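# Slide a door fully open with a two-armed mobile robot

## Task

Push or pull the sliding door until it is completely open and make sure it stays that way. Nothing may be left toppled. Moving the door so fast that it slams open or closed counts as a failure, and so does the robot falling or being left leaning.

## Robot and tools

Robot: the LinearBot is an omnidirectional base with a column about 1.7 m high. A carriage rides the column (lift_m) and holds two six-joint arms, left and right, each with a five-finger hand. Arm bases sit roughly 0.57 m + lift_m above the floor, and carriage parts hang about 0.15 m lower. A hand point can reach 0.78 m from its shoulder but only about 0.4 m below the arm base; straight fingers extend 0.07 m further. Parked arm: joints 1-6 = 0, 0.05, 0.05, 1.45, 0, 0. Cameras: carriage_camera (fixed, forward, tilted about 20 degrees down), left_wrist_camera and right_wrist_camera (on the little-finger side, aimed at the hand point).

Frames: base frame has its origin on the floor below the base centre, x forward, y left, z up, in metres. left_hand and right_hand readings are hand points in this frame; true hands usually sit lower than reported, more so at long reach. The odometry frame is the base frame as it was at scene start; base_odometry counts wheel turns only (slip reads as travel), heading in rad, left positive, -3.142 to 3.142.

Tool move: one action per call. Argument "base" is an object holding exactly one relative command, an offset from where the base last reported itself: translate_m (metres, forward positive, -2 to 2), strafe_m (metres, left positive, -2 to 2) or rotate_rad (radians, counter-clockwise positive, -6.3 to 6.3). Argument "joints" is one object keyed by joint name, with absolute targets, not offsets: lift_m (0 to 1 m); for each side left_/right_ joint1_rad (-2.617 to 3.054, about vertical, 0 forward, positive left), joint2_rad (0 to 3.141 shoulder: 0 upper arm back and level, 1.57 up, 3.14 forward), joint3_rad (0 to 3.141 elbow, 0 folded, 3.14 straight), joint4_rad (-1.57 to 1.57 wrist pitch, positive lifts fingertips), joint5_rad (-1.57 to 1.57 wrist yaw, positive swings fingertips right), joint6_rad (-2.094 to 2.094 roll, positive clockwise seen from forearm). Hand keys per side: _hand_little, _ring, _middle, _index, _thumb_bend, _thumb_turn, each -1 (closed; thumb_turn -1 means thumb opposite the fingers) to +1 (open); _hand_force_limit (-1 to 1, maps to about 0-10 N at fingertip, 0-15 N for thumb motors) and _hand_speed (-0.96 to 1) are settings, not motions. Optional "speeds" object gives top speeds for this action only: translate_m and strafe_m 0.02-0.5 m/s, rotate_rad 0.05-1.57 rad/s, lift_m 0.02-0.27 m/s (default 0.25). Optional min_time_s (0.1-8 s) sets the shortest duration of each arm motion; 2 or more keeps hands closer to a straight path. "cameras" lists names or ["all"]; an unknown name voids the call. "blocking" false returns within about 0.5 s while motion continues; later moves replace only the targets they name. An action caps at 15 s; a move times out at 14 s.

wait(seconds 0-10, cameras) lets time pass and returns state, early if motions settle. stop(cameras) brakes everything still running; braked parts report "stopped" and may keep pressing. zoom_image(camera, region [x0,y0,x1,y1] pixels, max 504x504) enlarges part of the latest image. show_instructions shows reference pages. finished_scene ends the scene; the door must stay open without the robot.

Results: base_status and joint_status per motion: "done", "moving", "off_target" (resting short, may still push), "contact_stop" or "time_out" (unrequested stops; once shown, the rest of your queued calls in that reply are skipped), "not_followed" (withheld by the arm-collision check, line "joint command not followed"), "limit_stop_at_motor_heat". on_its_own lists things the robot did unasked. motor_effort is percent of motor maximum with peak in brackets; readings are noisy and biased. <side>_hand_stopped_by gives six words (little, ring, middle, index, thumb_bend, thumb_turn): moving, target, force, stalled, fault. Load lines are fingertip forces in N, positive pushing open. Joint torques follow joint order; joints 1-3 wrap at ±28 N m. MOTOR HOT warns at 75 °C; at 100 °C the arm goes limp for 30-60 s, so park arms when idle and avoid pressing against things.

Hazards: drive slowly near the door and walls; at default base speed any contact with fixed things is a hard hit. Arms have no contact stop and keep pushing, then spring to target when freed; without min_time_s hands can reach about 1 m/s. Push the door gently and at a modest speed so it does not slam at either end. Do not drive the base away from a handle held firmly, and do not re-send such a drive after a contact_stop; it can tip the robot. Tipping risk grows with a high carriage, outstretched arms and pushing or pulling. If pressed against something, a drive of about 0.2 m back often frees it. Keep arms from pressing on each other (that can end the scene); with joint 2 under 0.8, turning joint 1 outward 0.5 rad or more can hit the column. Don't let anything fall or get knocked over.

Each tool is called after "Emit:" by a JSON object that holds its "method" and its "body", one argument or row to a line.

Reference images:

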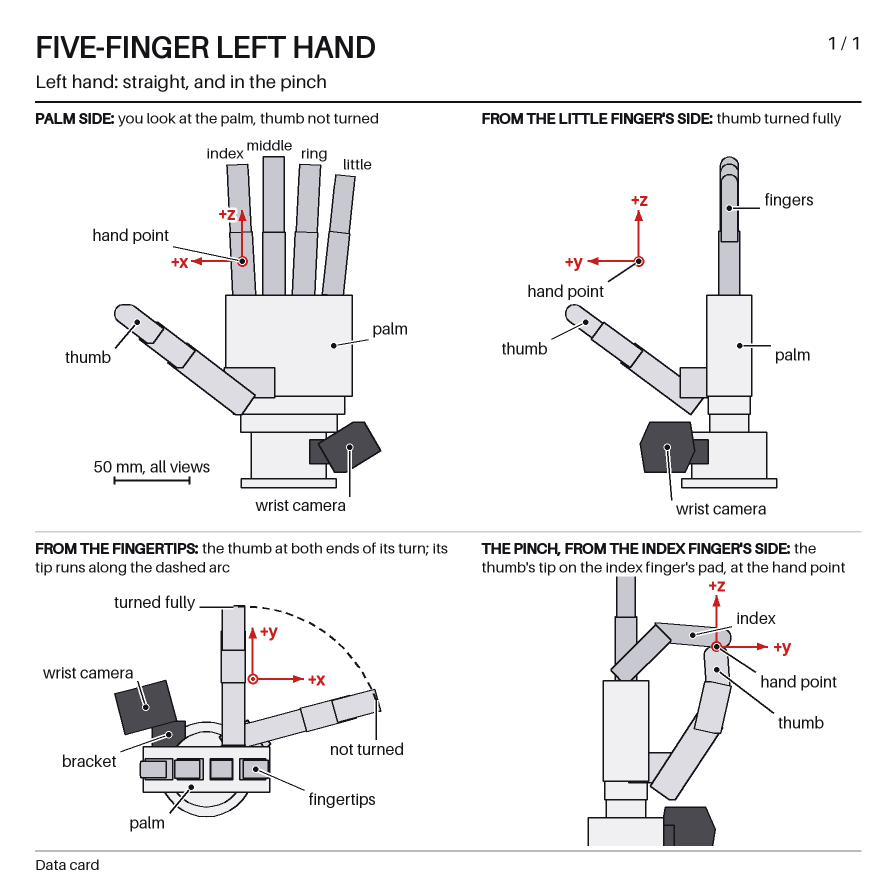

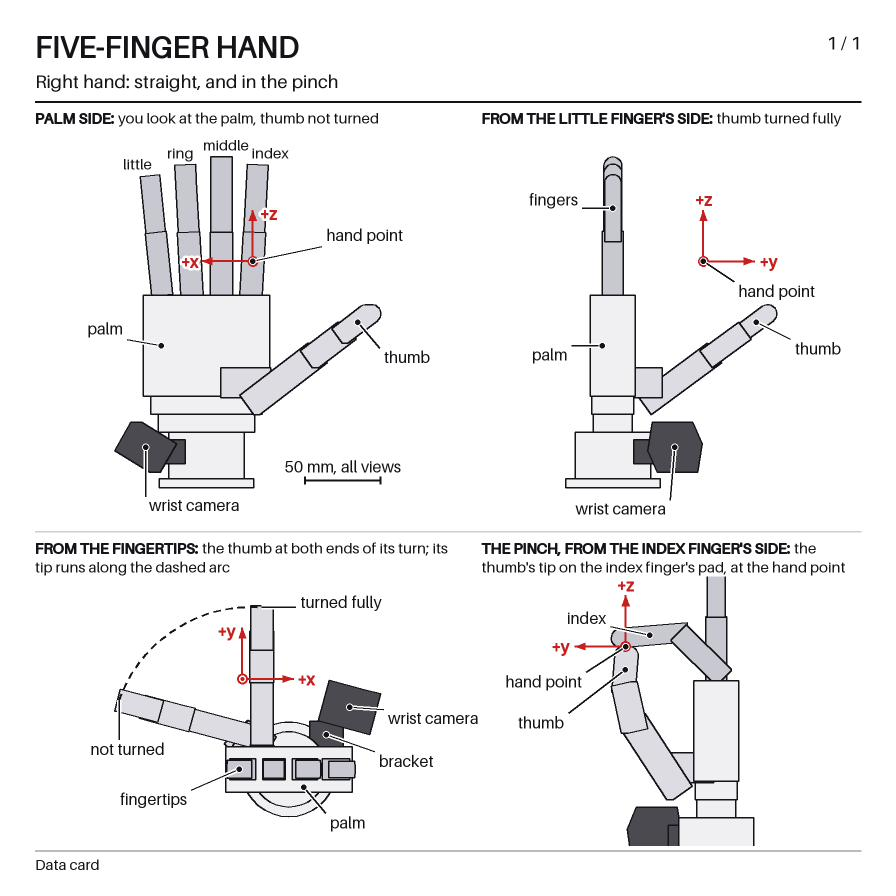

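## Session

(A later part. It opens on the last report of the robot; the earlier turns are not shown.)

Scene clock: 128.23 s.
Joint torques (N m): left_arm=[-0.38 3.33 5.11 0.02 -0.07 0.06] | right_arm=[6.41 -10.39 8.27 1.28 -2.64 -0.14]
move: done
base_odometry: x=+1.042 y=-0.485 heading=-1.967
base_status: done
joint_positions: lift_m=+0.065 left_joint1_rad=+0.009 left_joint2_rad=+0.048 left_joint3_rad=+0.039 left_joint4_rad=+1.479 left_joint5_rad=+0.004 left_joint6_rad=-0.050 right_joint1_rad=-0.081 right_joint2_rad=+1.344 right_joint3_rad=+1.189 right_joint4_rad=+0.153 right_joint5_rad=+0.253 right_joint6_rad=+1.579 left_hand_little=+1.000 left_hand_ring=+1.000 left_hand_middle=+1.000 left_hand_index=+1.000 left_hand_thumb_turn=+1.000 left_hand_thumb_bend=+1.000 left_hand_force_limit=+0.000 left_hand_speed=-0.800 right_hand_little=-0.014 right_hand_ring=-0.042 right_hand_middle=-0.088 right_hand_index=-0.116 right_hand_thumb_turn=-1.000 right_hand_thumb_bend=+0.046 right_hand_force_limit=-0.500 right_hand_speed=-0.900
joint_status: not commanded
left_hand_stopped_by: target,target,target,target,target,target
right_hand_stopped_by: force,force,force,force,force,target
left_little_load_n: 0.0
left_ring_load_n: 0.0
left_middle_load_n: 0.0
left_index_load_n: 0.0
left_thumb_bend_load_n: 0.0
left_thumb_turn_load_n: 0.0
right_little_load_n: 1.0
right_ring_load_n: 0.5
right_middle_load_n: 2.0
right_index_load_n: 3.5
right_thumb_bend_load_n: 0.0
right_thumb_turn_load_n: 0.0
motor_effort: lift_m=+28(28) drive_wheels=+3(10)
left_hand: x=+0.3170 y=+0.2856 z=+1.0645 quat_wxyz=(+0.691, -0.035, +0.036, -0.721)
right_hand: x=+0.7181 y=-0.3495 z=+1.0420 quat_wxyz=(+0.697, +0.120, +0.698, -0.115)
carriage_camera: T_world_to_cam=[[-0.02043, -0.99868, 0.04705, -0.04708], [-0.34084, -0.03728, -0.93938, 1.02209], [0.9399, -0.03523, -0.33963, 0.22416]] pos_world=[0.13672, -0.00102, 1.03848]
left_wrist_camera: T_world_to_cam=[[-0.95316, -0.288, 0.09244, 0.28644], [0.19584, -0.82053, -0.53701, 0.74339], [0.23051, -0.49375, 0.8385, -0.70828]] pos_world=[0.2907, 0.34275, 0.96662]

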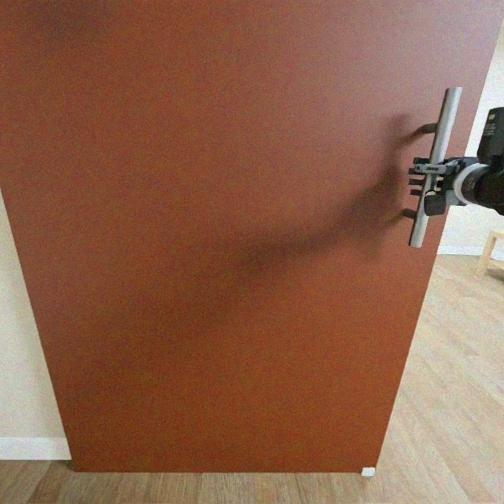

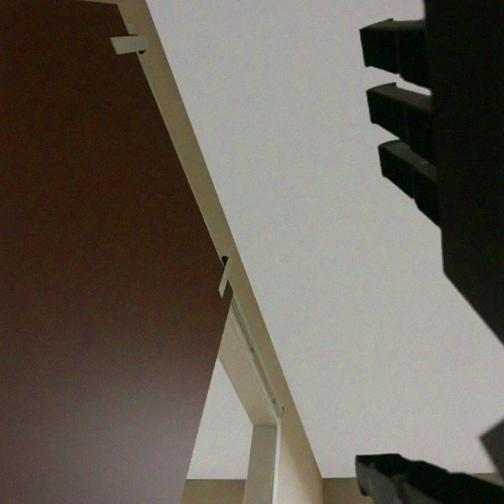

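Emit:
{"method": "move", "body": {
  "base": {"strafe_m": 0.02},
  "speeds": {"strafe_m": 0.02},
  "cameras": ["carriage_camera"]
}}

Emit:
{"method": "zoom_image", "body": {
  "camera": "carriage_camera",
  "region": [280, 400, 400, 504]
}}

Scene clock: 130.60 s.
Joint torques (N m): left_arm=[-0.43 3.23 5.09 0.02 -0.07 0.06] | right_arm=[7.98 -11.45 7.92 1.19 -3.13 -0.15]
move: done
base_odometry: x=+1.060 y=-0.492 heading=-1.967
base_status: done
joint_positions: lift_m=+0.065 left_joint1_rad=+0.009 left_joint2_rad=+0.048 left_joint3_rad=+0.039 left_joint4_rad=+1.479 left_joint5_rad=+0.004 left_joint6_rad=-0.050 right_joint1_rad=-0.101 right_joint2_rad=+1.354 right_joint3_rad=+1.192 right_joint4_rad=+0.161 right_joint5_rad=+0.302 right_joint6_rad=+1.581 left_hand_little=+1.000 left_hand_ring=+1.000 left_hand_middle=+1.000 left_hand_index=+1.000 left_hand_thumb_turn=+1.000 left_hand_thumb_bend=+1.000 left_hand_force_limit=+0.000 left_hand_speed=-0.800 right_hand_little=-0.014 right_hand_ring=-0.042 right_hand_middle=-0.088 right_hand_index=-0.116 right_hand_thumb_turn=-1.000 right_hand_thumb_bend=+0.046 right_hand_force_limit=-0.500 right_hand_speed=-0.900
joint_status: not commanded
left_hand_stopped_by: target,target,target,target,target,target
right_hand_stopped_by: force,force,force,force,force,target
left_little_load_n: 0.0
left_ring_load_n: -0.5
left_middle_load_n: 0.0
left_index_load_n: 0.0
left_thumb_bend_load_n: 0.0
left_thumb_turn_load_n: 0.0
right_little_load_n: 1.0
right_ring_load_n: 1.0
right_middle_load_n: 2.5
right_index_load_n: 4.5
right_thumb_bend_load_n: 0.0
right_thumb_turn_load_n: 0.0
motor_effort: lift_m=+28(28) drive_wheels=+4(12)
left_hand: x=+0.3170 y=+0.2856 z=+1.0645 quat_wxyz=(+0.691, -0.035, +0.036, -0.721)
right_hand: x=+0.7191 y=-0.3697 z=+1.0418 quat_wxyz=(+0.693, +0.145, +0.692, -0.138)
carriage_camera: T_world_to_cam=[[-0.02043, -0.99868, 0.04705, -0.04708], [-0.34084, -0.03728, -0.93938, 1.02209], [0.9399, -0.03523, -0.33963, 0.22416]] pos_world=[0.13672, -0.00102, 1.03848]

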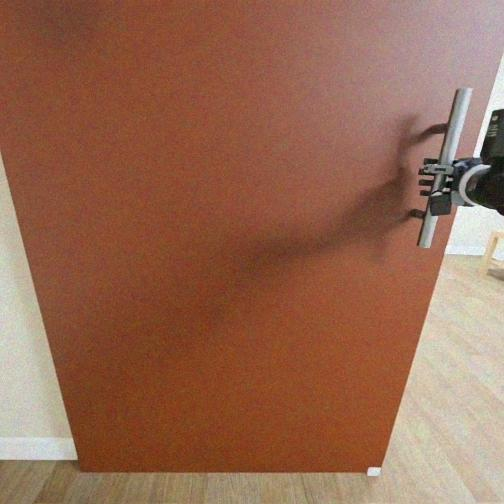

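Scaled by 4.200 from the camera's image (finer frame: 720x720).

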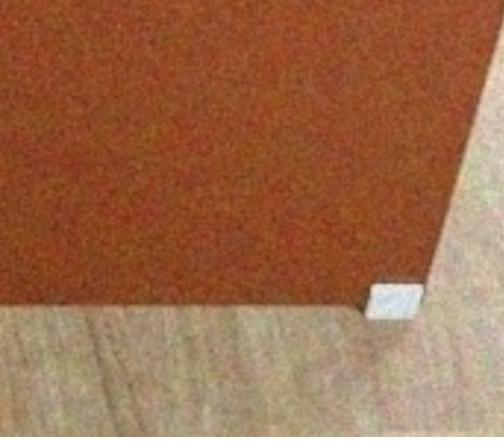

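Emit:
{"method": "move", "body": {
  "base": {"strafe_m": -0.075},
  "speeds": {"strafe_m": 0.03},
  "cameras": ["carriage_camera", "right_wrist_camera"]
}}

Emit:
{"method": "zoom_image", "body": {
  "camera": "carriage_camera",
  "region": [280, 400, 400, 504]
}}

Scene clock: 135.93 s.
Joint torques (N m): left_arm=[-0.34 3.36 5.12 0.02 -0.06 0.06] | right_arm=[2.66 -8.81 7.92 1.68 -1.08 -0.12]
move: done
base_odometry: x=+0.991 y=-0.464 heading=-1.967
base_status: done
joint_positions: lift_m=+0.065 left_joint1_rad=+0.009 left_joint2_rad=+0.048 left_joint3_rad=+0.039 left_joint4_rad=+1.479 left_joint5_rad=+0.004 left_joint6_rad=-0.050 right_joint1_rad=-0.031 right_joint2_rad=+1.330 right_joint3_rad=+1.192 right_joint4_rad=+0.114 right_joint5_rad=+0.102 right_joint6_rad=+1.576 left_hand_little=+1.000 left_hand_ring=+1.000 left_hand_middle=+1.000 left_hand_index=+1.000 left_hand_thumb_turn=+1.000 left_hand_thumb_bend=+1.000 left_hand_force_limit=+0.000 left_hand_speed=-0.800 right_hand_little=-0.014 right_hand_ring=-0.042 right_hand_middle=-0.088 right_hand_index=-0.116 right_hand_thumb_turn=-1.000 right_hand_thumb_bend=+0.046 right_hand_force_limit=-0.500 right_hand_speed=-0.900
joint_status: not commanded
left_hand_stopped_by: target,target,target,target,target,target
right_hand_stopped_by: force,force,force,force,force,target
left_little_load_n: 0.0
left_ring_load_n: 0.0
left_middle_load_n: 0.0
left_index_load_n: 0.0
left_thumb_bend_load_n: 0.0
left_thumb_turn_load_n: 0.0
right_little_load_n: 0.5
right_ring_load_n: 0.0
right_middle_load_n: 0.5
right_index_load_n: 0.5
right_thumb_bend_load_n: 0.0
right_thumb_turn_load_n: 0.0
motor_effort: lift_m=+28(28) drive_wheels=+2(6)
left_hand: x=+0.3170 y=+0.2856 z=+1.0645 quat_wxyz=(+0.691, -0.035, +0.036, -0.721)
right_hand: x=+0.7125 y=-0.2947 z=+1.0401 quat_wxyz=(+0.697, +0.049, +0.714, -0.046)
carriage_camera: T_world_to_cam=[[-0.02043, -0.99868, 0.04705, -0.04708], [-0.34084, -0.03728, -0.93938, 1.02209], [0.9399, -0.03523, -0.33963, 0.22416]] pos_world=[0.13672, -0.00102, 1.03848]
right_wrist_camera: T_world_to_cam=[[0.11968, 0.95794, -0.26081, 0.46214], [-0.45896, 0.28632, 0.84105, -0.46209], [0.88036, 0.01904, 0.47393, -1.00345]] pos_world=[0.616, -0.29129, 0.98474]

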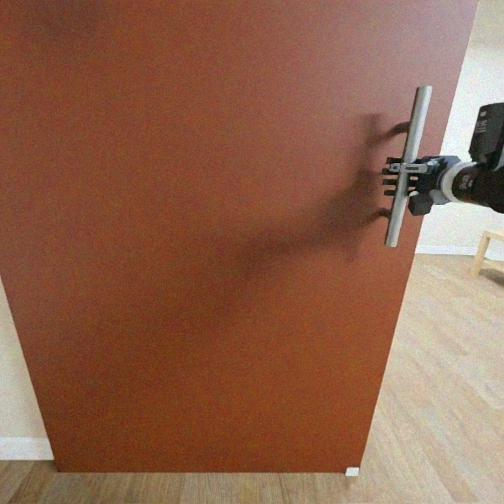

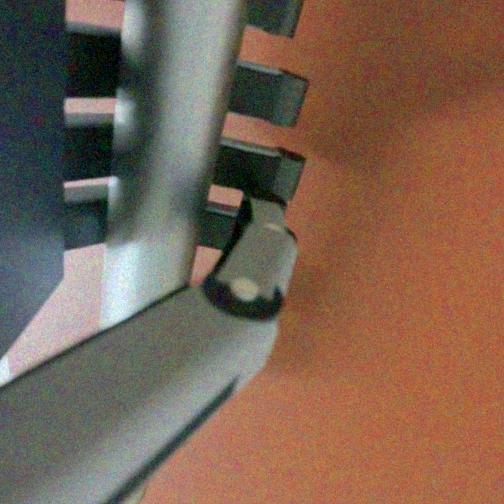

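Scaled by 4.200 from the camera's image (finer frame: 720x720).

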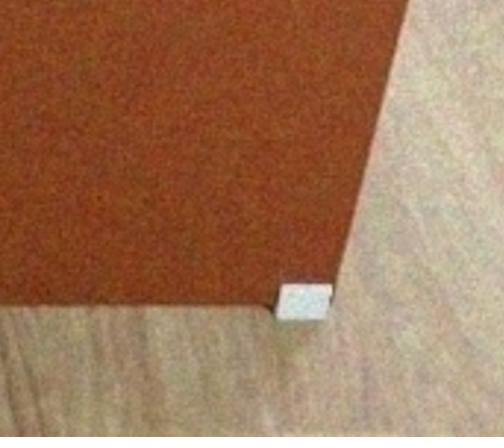

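Emit:
{"method": "move", "body": {
  "joints": {"right_hand_thumb_bend": 1.0, "right_hand_little": 0.1, "right_hand_ring": 0.1, "right_hand_middle": 0.1, "right_hand_index": 0.1, "right_hand_speed": -0.6},
  "cameras": ["right_wrist_camera"]
}}

Emit:
{"method": "move", "body": {
  "base": {"translate_m": -0.01},
  "speeds": {"translate_m": 0.03},
  "cameras": ["carriage_camera", "right_wrist_camera"]
}}

Emit:
{"method": "zoom_image", "body": {
  "camera": "carriage_camera",
  "region": [320, 60, 500, 240]
}}

Scene clock: 139.30 s.
Joint torques (N m): left_arm=[-0.4 3.29 5.11 0.02 -0.08 0.05] | right_arm=[2.52 -8.72 7.91 1.69 -1.01 -0.04]
move: done
base_odometry: x=+0.991 y=-0.464 heading=-1.967
base_status: not commanded
joint_positions: lift_m=+0.065 left_joint1_rad=+0.009 left_joint2_rad=+0.048 left_joint3_rad=+0.039 left_joint4_rad=+1.479 left_joint5_rad=+0.004 left_joint6_rad=-0.050 right_joint1_rad=-0.030 right_joint2_rad=+1.329 right_joint3_rad=+1.192 right_joint4_rad=+0.113 right_joint5_rad=+0.095 right_joint6_rad=+1.568 left_hand_little=+1.000 left_hand_ring=+1.000 left_hand_middle=+1.000 left_hand_index=+1.000 left_hand_thumb_turn=+1.000 left_hand_thumb_bend=+1.000 left_hand_force_limit=+0.000 left_hand_speed=-0.800 right_hand_little=+0.100 right_hand_ring=+0.100 right_hand_middle=+0.100 right_hand_index=+0.100 right_hand_thumb_turn=-1.000 right_hand_thumb_bend=+1.000 right_hand_force_limit=-0.500 right_hand_speed=-0.600
joint_status: all done
left_hand_stopped_by: target,target,target,target,target,target
right_hand_stopped_by: target,target,target,target,target,target
left_little_load_n: 0.0
left_ring_load_n: 0.0
left_middle_load_n: 0.0
left_index_load_n: 0.0
left_thumb_bend_load_n: 0.0
left_thumb_turn_load_n: 0.0
right_little_load_n: 1.0
right_ring_load_n: 0.0
right_middle_load_n: 0.0
right_index_load_n: 0.0
right_thumb_bend_load_n: 0.0
right_thumb_turn_load_n: -0.5
motor_effort: lift_m=+28(28) drive_wheels=+2(2)
left_hand: x=+0.3170 y=+0.2856 z=+1.0645 quat_wxyz=(+0.691, -0.035, +0.036, -0.721)
right_hand: x=+0.7121 y=-0.2920 z=+1.0395 quat_wxyz=(+0.697, +0.043, +0.714, -0.045)
right_wrist_camera: T_world_to_cam=[[0.10982, 0.95692, -0.2688, 0.47447], [-0.46028, 0.28865, 0.83954, -0.45943], [0.88096, 0.03152, 0.47215, -0.99772]] pos_world=[0.61537, -0.28996, 0.98431]

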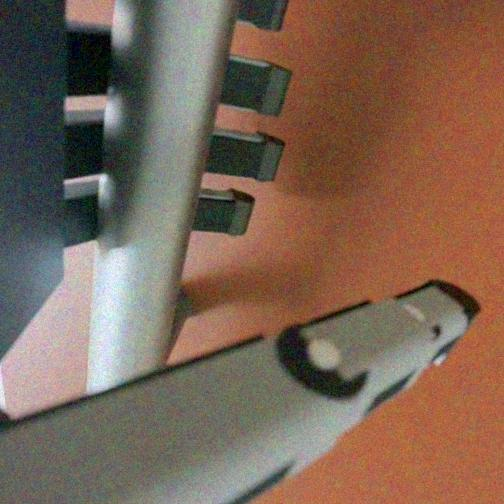

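Scene clock: 140.07 s.
Joint torques (N m): left_arm=[-0.36 3.3 5.11 -0.01 -0.06 0.06] | right_arm=[2.52 -10.06 7.92 1.47 -1.09 -0.03]
move: done
base_odometry: x=+0.995 y=-0.455 heading=-1.967
base_status: done
joint_positions: lift_m=+0.065 left_joint1_rad=+0.009 left_joint2_rad=+0.048 left_joint3_rad=+0.039 left_joint4_rad=+1.480 left_joint5_rad=+0.004 left_joint6_rad=-0.050 right_joint1_rad=-0.030 right_joint2_rad=+1.341 right_joint3_rad=+1.192 right_joint4_rad=+0.136 right_joint5_rad=+0.100 right_joint6_rad=+1.567 left_hand_little=+1.000 left_hand_ring=+1.000 left_hand_middle=+1.000 left_hand_index=+1.000 left_hand_thumb_turn=+1.000 left_hand_thumb_bend=+1.000 left_hand_force_limit=+0.000 left_hand_speed=-0.800 right_hand_little=+0.101 right_hand_ring=+0.100 right_hand_middle=+0.100 right_hand_index=+0.100 right_hand_thumb_turn=-1.000 right_hand_thumb_bend=+1.000 right_hand_force_limit=-0.500 right_hand_speed=-0.600
joint_status: not commanded
left_hand_stopped_by: target,target,target,target,target,target
right_hand_stopped_by: target,target,target,target,target,target
left_little_load_n: 0.0
left_ring_load_n: 0.0
left_middle_load_n: 0.0
left_index_load_n: 0.0
left_thumb_bend_load_n: 0.0
left_thumb_turn_load_n: 0.0
right_little_load_n: 4.0
right_ring_load_n: 3.0
right_middle_load_n: 0.5
right_index_load_n: 0.0
right_thumb_bend_load_n: 0.0
right_thumb_turn_load_n: 0.0
motor_effort: lift_m=+28(28) drive_wheels=+4(7)
left_hand: x=+0.3168 y=+0.2856 z=+1.0646 quat_wxyz=(+0.691, -0.035, +0.036, -0.721)
right_hand: x=+0.7154 y=-0.2932 z=+1.0402 quat_wxyz=(+0.701, +0.044, +0.710, -0.047)
carriage_camera: T_world_to_cam=[[-0.02043, -0.99868, 0.04705, -0.04708], [-0.34084, -0.03728, -0.93938, 1.02209], [0.9399, -0.03523, -0.33963, 0.22416]] pos_world=[0.13672, -0.00102, 1.03848]
right_wrist_camera: T_world_to_cam=[[0.11794, 0.95588, -0.26903, 0.46943], [-0.46811, 0.29245, 0.83387, -0.44556], [0.87576, 0.02759, 0.48195, -1.00864]] pos_world=[0.6194, -0.29059, 0.98395]

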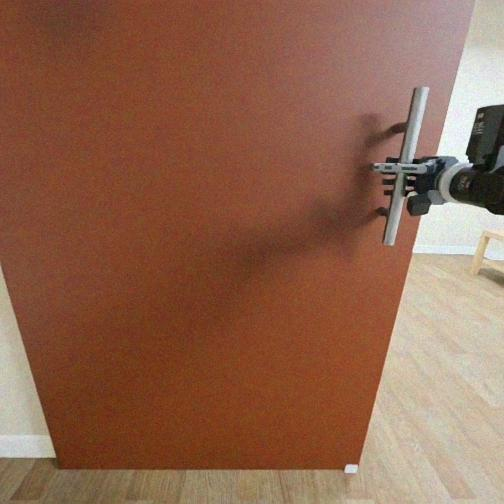

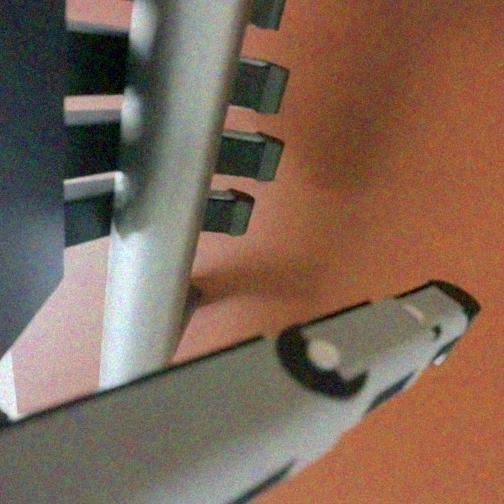

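Scaled by 2.800 from the camera's image (finer frame: 720x720).

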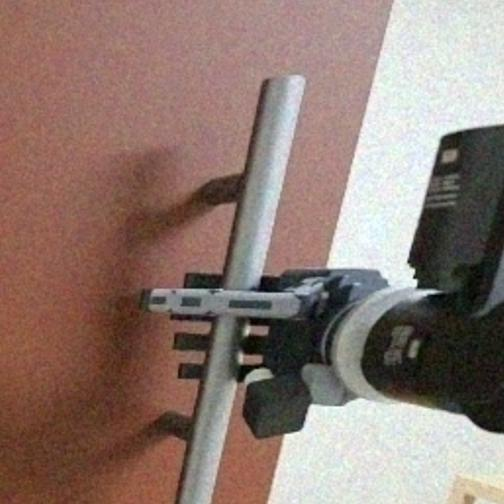

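Emit:
{"method": "move", "body": {
  "base": {"translate_m": 0.006},
  "speeds": {"translate_m": 0.03}
}}

Emit:
{"method": "move", "body": {
  "joints": {"right_hand_thumb_turn": 1.0},
  "cameras": ["carriage_camera", "right_wrist_camera"]
}}

Emit:
{"method": "zoom_image", "body": {
  "camera": "carriage_camera",
  "region": [280, 400, 400, 504]
}}

Scene clock: 141.70 s.
Joint torques (N m): left_arm=[-0.43 3.28 5.16 0.03 -0.06 0.06] | right_arm=[2.52 -8.9 7.87 1.68 -1.04 -0.03]
move: done
base_odometry: x=+0.992 y=-0.460 heading=-1.967
base_status: done
joint_positions: lift_m=+0.065 left_joint1_rad=+0.009 left_joint2_rad=+0.048 left_joint3_rad=+0.039 left_joint4_rad=+1.479 left_joint5_rad=+0.004 left_joint6_rad=-0.050 right_joint1_rad=-0.030 right_joint2_rad=+1.331 right_joint3_rad=+1.192 right_joint4_rad=+0.115 right_joint5_rad=+0.099 right_joint6_rad=+1.566 left_hand_little=+1.000 left_hand_ring=+1.000 left_hand_middle=+1.000 left_hand_index=+1.000 left_hand_thumb_turn=+1.000 left_hand_thumb_bend=+1.000 left_hand_force_limit=+0.000 left_hand_speed=-0.800 right_hand_little=+0.100 right_hand_ring=+0.100 right_hand_middle=+0.100 right_hand_index=+0.100 right_hand_thumb_turn=-1.000 right_hand_thumb_bend=+1.000 right_hand_force_limit=-0.500 right_hand_speed=-0.600
joint_status: not commanded
left_hand_stopped_by: target,target,target,target,target,target
right_hand_stopped_by: target,target,target,target,target,target
left_little_load_n: 0.0
left_ring_load_n: 0.5
left_middle_load_n: 0.0
left_index_load_n: 0.0
left_thumb_bend_load_n: 0.0
left_thumb_turn_load_n: 0.0
right_little_load_n: 1.5
right_ring_load_n: 0.0
right_middle_load_n: 0.0
right_index_load_n: 0.0
right_thumb_bend_load_n: 0.0
right_thumb_turn_load_n: 0.0
motor_effort: lift_m=+28(28) drive_wheels=+0(4)
left_hand: x=+0.3171 y=+0.2856 z=+1.0645 quat_wxyz=(+0.691, -0.035, +0.036, -0.721)
right_hand: x=+0.7127 y=-0.2929 z=+1.0393 quat_wxyz=(+0.697, +0.044, +0.714, -0.047)
pictures: none

Scene clock: 144.77 s.
Joint torques (N m): left_arm=[-0.43 3.33 5.11 0.02 -0.07 0.06] | right_arm=[2.52 -8.91 7.91 1.67 -1.06 -0.03]
move: done
base_odometry: x=+0.992 y=-0.460 heading=-1.967
base_status: not commanded
joint_positions: lift_m=+0.065 left_joint1_rad=+0.009 left_joint2_rad=+0.048 left_joint3_rad=+0.039 left_joint4_rad=+1.479 left_joint5_rad=+0.004 left_joint6_rad=-0.050 right_joint1_rad=-0.030 right_joint2_rad=+1.331 right_joint3_rad=+1.192 right_joint4_rad=+0.115 right_joint5_rad=+0.099 right_joint6_rad=+1.566 left_hand_little=+1.000 left_hand_ring=+1.000 left_hand_middle=+1.000 left_hand_index=+1.000 left_hand_thumb_turn=+1.000 left_hand_thumb_bend=+1.000 left_hand_force_limit=+0.000 left_hand_speed=-0.800 right_hand_little=+0.100 right_hand_ring=+0.100 right_hand_middle=+0.100 right_hand_index=+0.100 right_hand_thumb_turn=+1.000 right_hand_thumb_bend=+1.000 right_hand_force_limit=-0.500 right_hand_speed=-0.600
joint_status: all done
left_hand_stopped_by: target,target,target,target,target,target
right_hand_stopped_by: target,target,target,target,target,target
left_little_load_n: 0.0
left_ring_load_n: 0.0
left_middle_load_n: -0.5
left_index_load_n: 0.0
left_thumb_bend_load_n: 0.0
left_thumb_turn_load_n: 0.0
right_little_load_n: 1.0
right_ring_load_n: 0.0
right_middle_load_n: 0.0
right_index_load_n: 0.0
right_thumb_bend_load_n: 0.0
right_thumb_turn_load_n: 0.0
motor_effort: lift_m=+28(28) drive_wheels=+0(0)
left_hand: x=+0.3171 y=+0.2856 z=+1.0645 quat_wxyz=(+0.691, -0.035, +0.036, -0.721)
right_hand: x=+0.7127 y=-0.2929 z=+1.0393 quat_wxyz=(+0.697, +0.044, +0.714, -0.047)
carriage_camera: T_world_to_cam=[[-0.02043, -0.99868, 0.04705, -0.04708], [-0.34084, -0.03728, -0.93938, 1.02209], [0.9399, -0.03523, -0.33963, 0.22416]] pos_world=[0.13672, -0.00102, 1.03848]
right_wrist_camera: T_world_to_cam=[[0.11431, 0.95595, -0.27035, 0.47329], [-0.45935, 0.29216, 0.83884, -0.45756], [0.88087, 0.02829, 0.47251, -0.99943]] pos_world=[0.61608, -0.29048, 0.98401]

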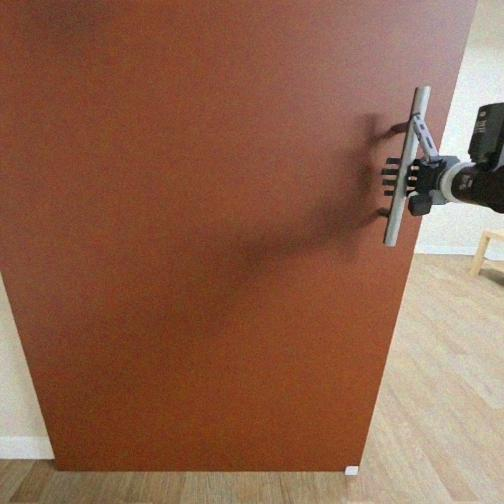

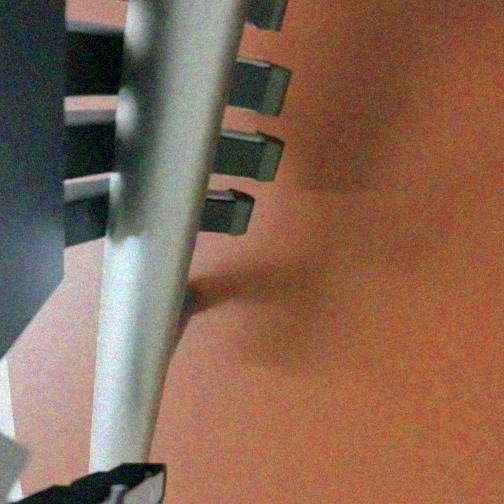

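Scaled by 4.200 from the camera's image (finer frame: 720x720).

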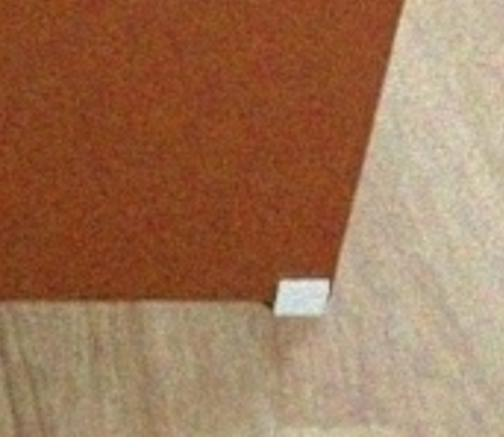

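Emit:
{"method": "move", "body": {
  "base": {"translate_m": 0.004},
  "speeds": {"translate_m": 0.03}
}}

Emit:
{"method": "move", "body": {
  "base": {"strafe_m": -0.11},
  "speeds": {"strafe_m": 0.04},
  "cameras": ["carriage_camera", "right_wrist_camera"]
}}

Emit:
{"method": "zoom_image", "body": {
  "camera": "carriage_camera",
  "region": [240, 400, 360, 504]
}}

Scene clock: 146.60 s.
Joint torques (N m): left_arm=[-0.38 3.29 5.11 0.05 -0.07 0.06] | right_arm=[2.51 -8.31 7.92 1.76 -1.03 -0.05]
move: done
base_odometry: x=+0.991 y=-0.463 heading=-1.967
base_status: done
joint_positions: lift_m=+0.065 left_joint1_rad=+0.009 left_joint2_rad=+0.048 left_joint3_rad=+0.039 left_joint4_rad=+1.478 left_joint5_rad=+0.004 left_joint6_rad=-0.050 right_joint1_rad=-0.030 right_joint2_rad=+1.326 right_joint3_rad=+1.192 right_joint4_rad=+0.108 right_joint5_rad=+0.095 right_joint6_rad=+1.566 left_hand_little=+1.000 left_hand_ring=+1.000 left_hand_middle=+1.000 left_hand_index=+1.000 left_hand_thumb_turn=+1.000 left_hand_thumb_bend=+1.000 left_hand_force_limit=+0.000 left_hand_speed=-0.800 right_hand_little=+0.100 right_hand_ring=+0.100 right_hand_middle=+0.100 right_hand_index=+0.100 right_hand_thumb_turn=+1.000 right_hand_thumb_bend=+1.000 right_hand_force_limit=-0.500 right_hand_speed=-0.600
joint_status: not commanded
left_hand_stopped_by: target,target,target,target,target,target
right_hand_stopped_by: target,target,target,target,target,target
left_little_load_n: -0.5
left_ring_load_n: 0.0
left_middle_load_n: 0.0
left_index_load_n: 0.0
left_thumb_bend_load_n: 0.0
left_thumb_turn_load_n: 0.0
right_little_load_n: 1.5
right_ring_load_n: 0.0
right_middle_load_n: 0.0
right_index_load_n: 0.0
right_thumb_bend_load_n: 0.0
right_thumb_turn_load_n: 0.0
motor_effort: lift_m=+28(28) drive_wheels=-1(5)
left_hand: x=+0.3173 y=+0.2856 z=+1.0644 quat_wxyz=(+0.691, -0.035, +0.036, -0.721)
right_hand: x=+0.7112 y=-0.2919 z=+1.0394 quat_wxyz=(+0.696, +0.042, +0.715, -0.046)
pictures: none

Scene clock: 149.87 s.
Joint torques (N m): left_arm=[-0.4 3.28 5.16 0.02 -0.05 0.05] | right_arm=[0.65 -8.39 7.92 1.83 -0.17 -0.03]
move: done
base_odometry: x=+0.889 y=-0.421 heading=-1.967
base_status: done
joint_positions: lift_m=+0.065 left_joint1_rad=+0.009 left_joint2_rad=+0.048 left_joint3_rad=+0.039 left_joint4_rad=+1.479 left_joint5_rad=+0.004 left_joint6_rad=-0.050 right_joint1_rad=-0.005 right_joint2_rad=+1.326 right_joint3_rad=+1.192 right_joint4_rad=+0.099 right_joint5_rad=+0.012 right_joint6_rad=+1.566 left_hand_little=+1.000 left_hand_ring=+1.000 left_hand_middle=+1.000 left_hand_index=+1.000 left_hand_thumb_turn=+1.000 left_hand_thumb_bend=+1.000 left_hand_force_limit=+0.000 left_hand_speed=-0.800 right_hand_little=+0.100 right_hand_ring=+0.100 right_hand_middle=+0.100 right_hand_index=+0.100 right_hand_thumb_turn=+1.000 right_hand_thumb_bend=+1.000 right_hand_force_limit=-0.500 right_hand_speed=-0.600
joint_status: not commanded
left_hand_stopped_by: target,target,target,target,target,target
right_hand_stopped_by: target,target,target,target,target,target
left_little_load_n: 0.0
left_ring_load_n: 0.0
left_middle_load_n: 0.0
left_index_load_n: 0.0
left_thumb_bend_load_n: 0.0
left_thumb_turn_load_n: 0.0
right_little_load_n: 0.0
right_ring_load_n: 0.0
right_middle_load_n: 0.0
right_index_load_n: 0.0
right_thumb_bend_load_n: 0.0
right_thumb_turn_load_n: 0.0
motor_effort: lift_m=+28(28) drive_wheels=-3(10)
left_hand: x=+0.3171 y=+0.2856 z=+1.0645 quat_wxyz=(+0.691, -0.035, +0.036, -0.721)
right_hand: x=+0.7066 y=-0.2637 z=+1.0373 quat_wxyz=(+0.695, +0.004, +0.719, -0.008)
carriage_camera: T_world_to_cam=[[-0.02043, -0.99868, 0.04705, -0.04708], [-0.34084, -0.03728, -0.93938, 1.02209], [0.9399, -0.03523, -0.33963, 0.22416]] pos_world=[0.13672, -0.00102, 1.03848]
right_wrist_camera: T_world_to_cam=[[0.00368, 0.96321, -0.26872, 0.52391], [-0.47978, 0.23748, 0.84464, -0.47325], [0.87738, 0.12582, 0.463, -0.95588]] pos_world=[0.60969, -0.27198, 0.98308]

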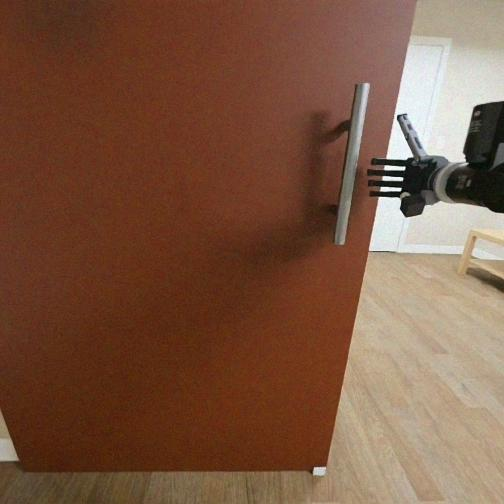

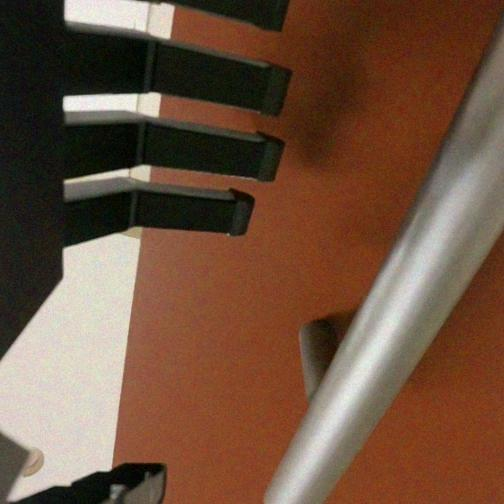

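Scaled by 4.200 from the camera's image (finer frame: 720x720).

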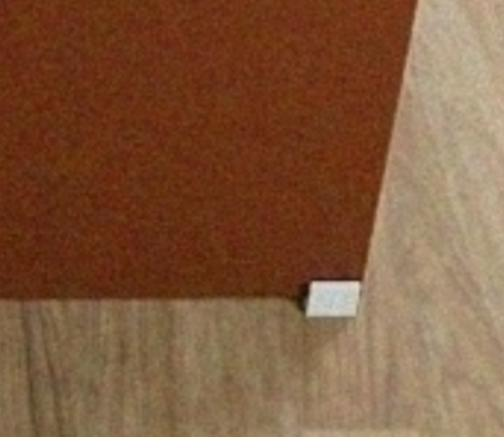

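Emit:
{"method": "move", "body": {
  "base": {"translate_m": -0.12},
  "speeds": {"translate_m": 0.1},
  "cameras": ["carriage_camera"]
}}

Emit:
{"method": "zoom_image", "body": {
  "camera": "carriage_camera",
  "region": [240, 380, 360, 484]
}}

Scene clock: 153.07 s.
Joint torques (N m): left_arm=[-0.39 3.3 5.16 0.01 -0.07 0.06] | right_arm=[0.65 -8.25 7.97 1.87 -0.17 -0.03]
move: done
base_odometry: x=+0.935 y=-0.310 heading=-1.967
base_status: done
joint_positions: lift_m=+0.065 left_joint1_rad=+0.009 left_joint2_rad=+0.048 left_joint3_rad=+0.039 left_joint4_rad=+1.480 left_joint5_rad=+0.004 left_joint6_rad=-0.050 right_joint1_rad=-0.005 right_joint2_rad=+1.325 right_joint3_rad=+1.192 right_joint4_rad=+0.095 right_joint5_rad=+0.011 right_joint6_rad=+1.566 left_hand_little=+1.000 left_hand_ring=+1.000 left_hand_middle=+1.000 left_hand_index=+1.000 left_hand_thumb_turn=+1.000 left_hand_thumb_bend=+1.000 left_hand_force_limit=+0.000 left_hand_speed=-0.800 right_hand_little=+0.100 right_hand_ring=+0.100 right_hand_middle=+0.100 right_hand_index=+0.100 right_hand_thumb_turn=+1.000 right_hand_thumb_bend=+1.000 right_hand_force_limit=-0.500 right_hand_speed=-0.600
joint_status: not commanded
left_hand_stopped_by: target,target,target,target,target,target
right_hand_stopped_by: target,target,target,target,target,target
left_little_load_n: 0.0
left_ring_load_n: 0.0
left_middle_load_n: 0.0
left_index_load_n: 0.0
left_thumb_bend_load_n: 0.0
left_thumb_turn_load_n: 0.0
right_little_load_n: 0.0
right_ring_load_n: 0.0
right_middle_load_n: 0.0
right_index_load_n: 0.0
right_thumb_bend_load_n: 0.0
right_thumb_turn_load_n: 0.0
motor_effort: lift_m=+28(28) drive_wheels=-1(8)
left_hand: x=+0.3168 y=+0.2856 z=+1.0646 quat_wxyz=(+0.691, -0.035, +0.036, -0.721)
right_hand: x=+0.7064 y=-0.2636 z=+1.0364 quat_wxyz=(+0.693, +0.004, +0.720, -0.007)
carriage_camera: T_world_to_cam=[[-0.02043, -0.99868, 0.04705, -0.04708], [-0.34084, -0.03728, -0.93938, 1.02209], [0.9399, -0.03523, -0.33963, 0.22416]] pos_world=[0.13672, -0.00102, 1.03848]

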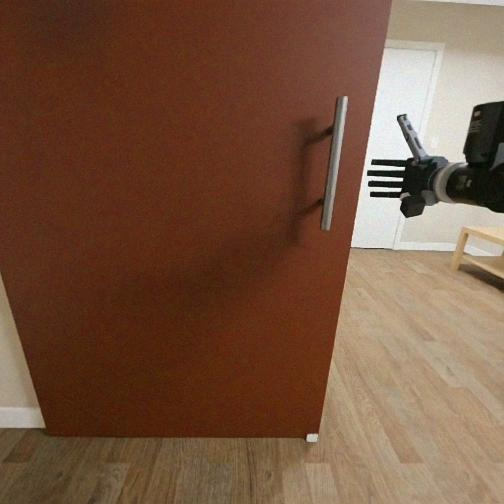

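Scaled by 4.200 from the camera's image (finer frame: 720x720).

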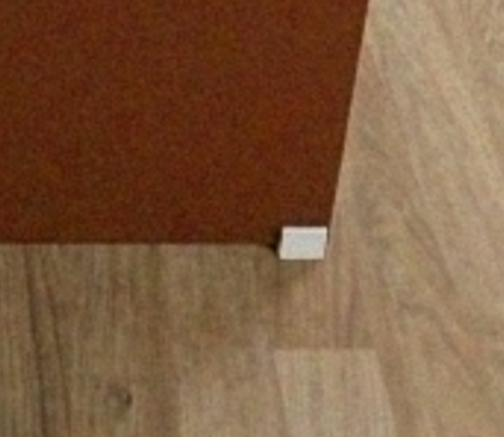

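Emit:
{"method": "finished_scene", "body": {

}}

The scene is finished: the task was done.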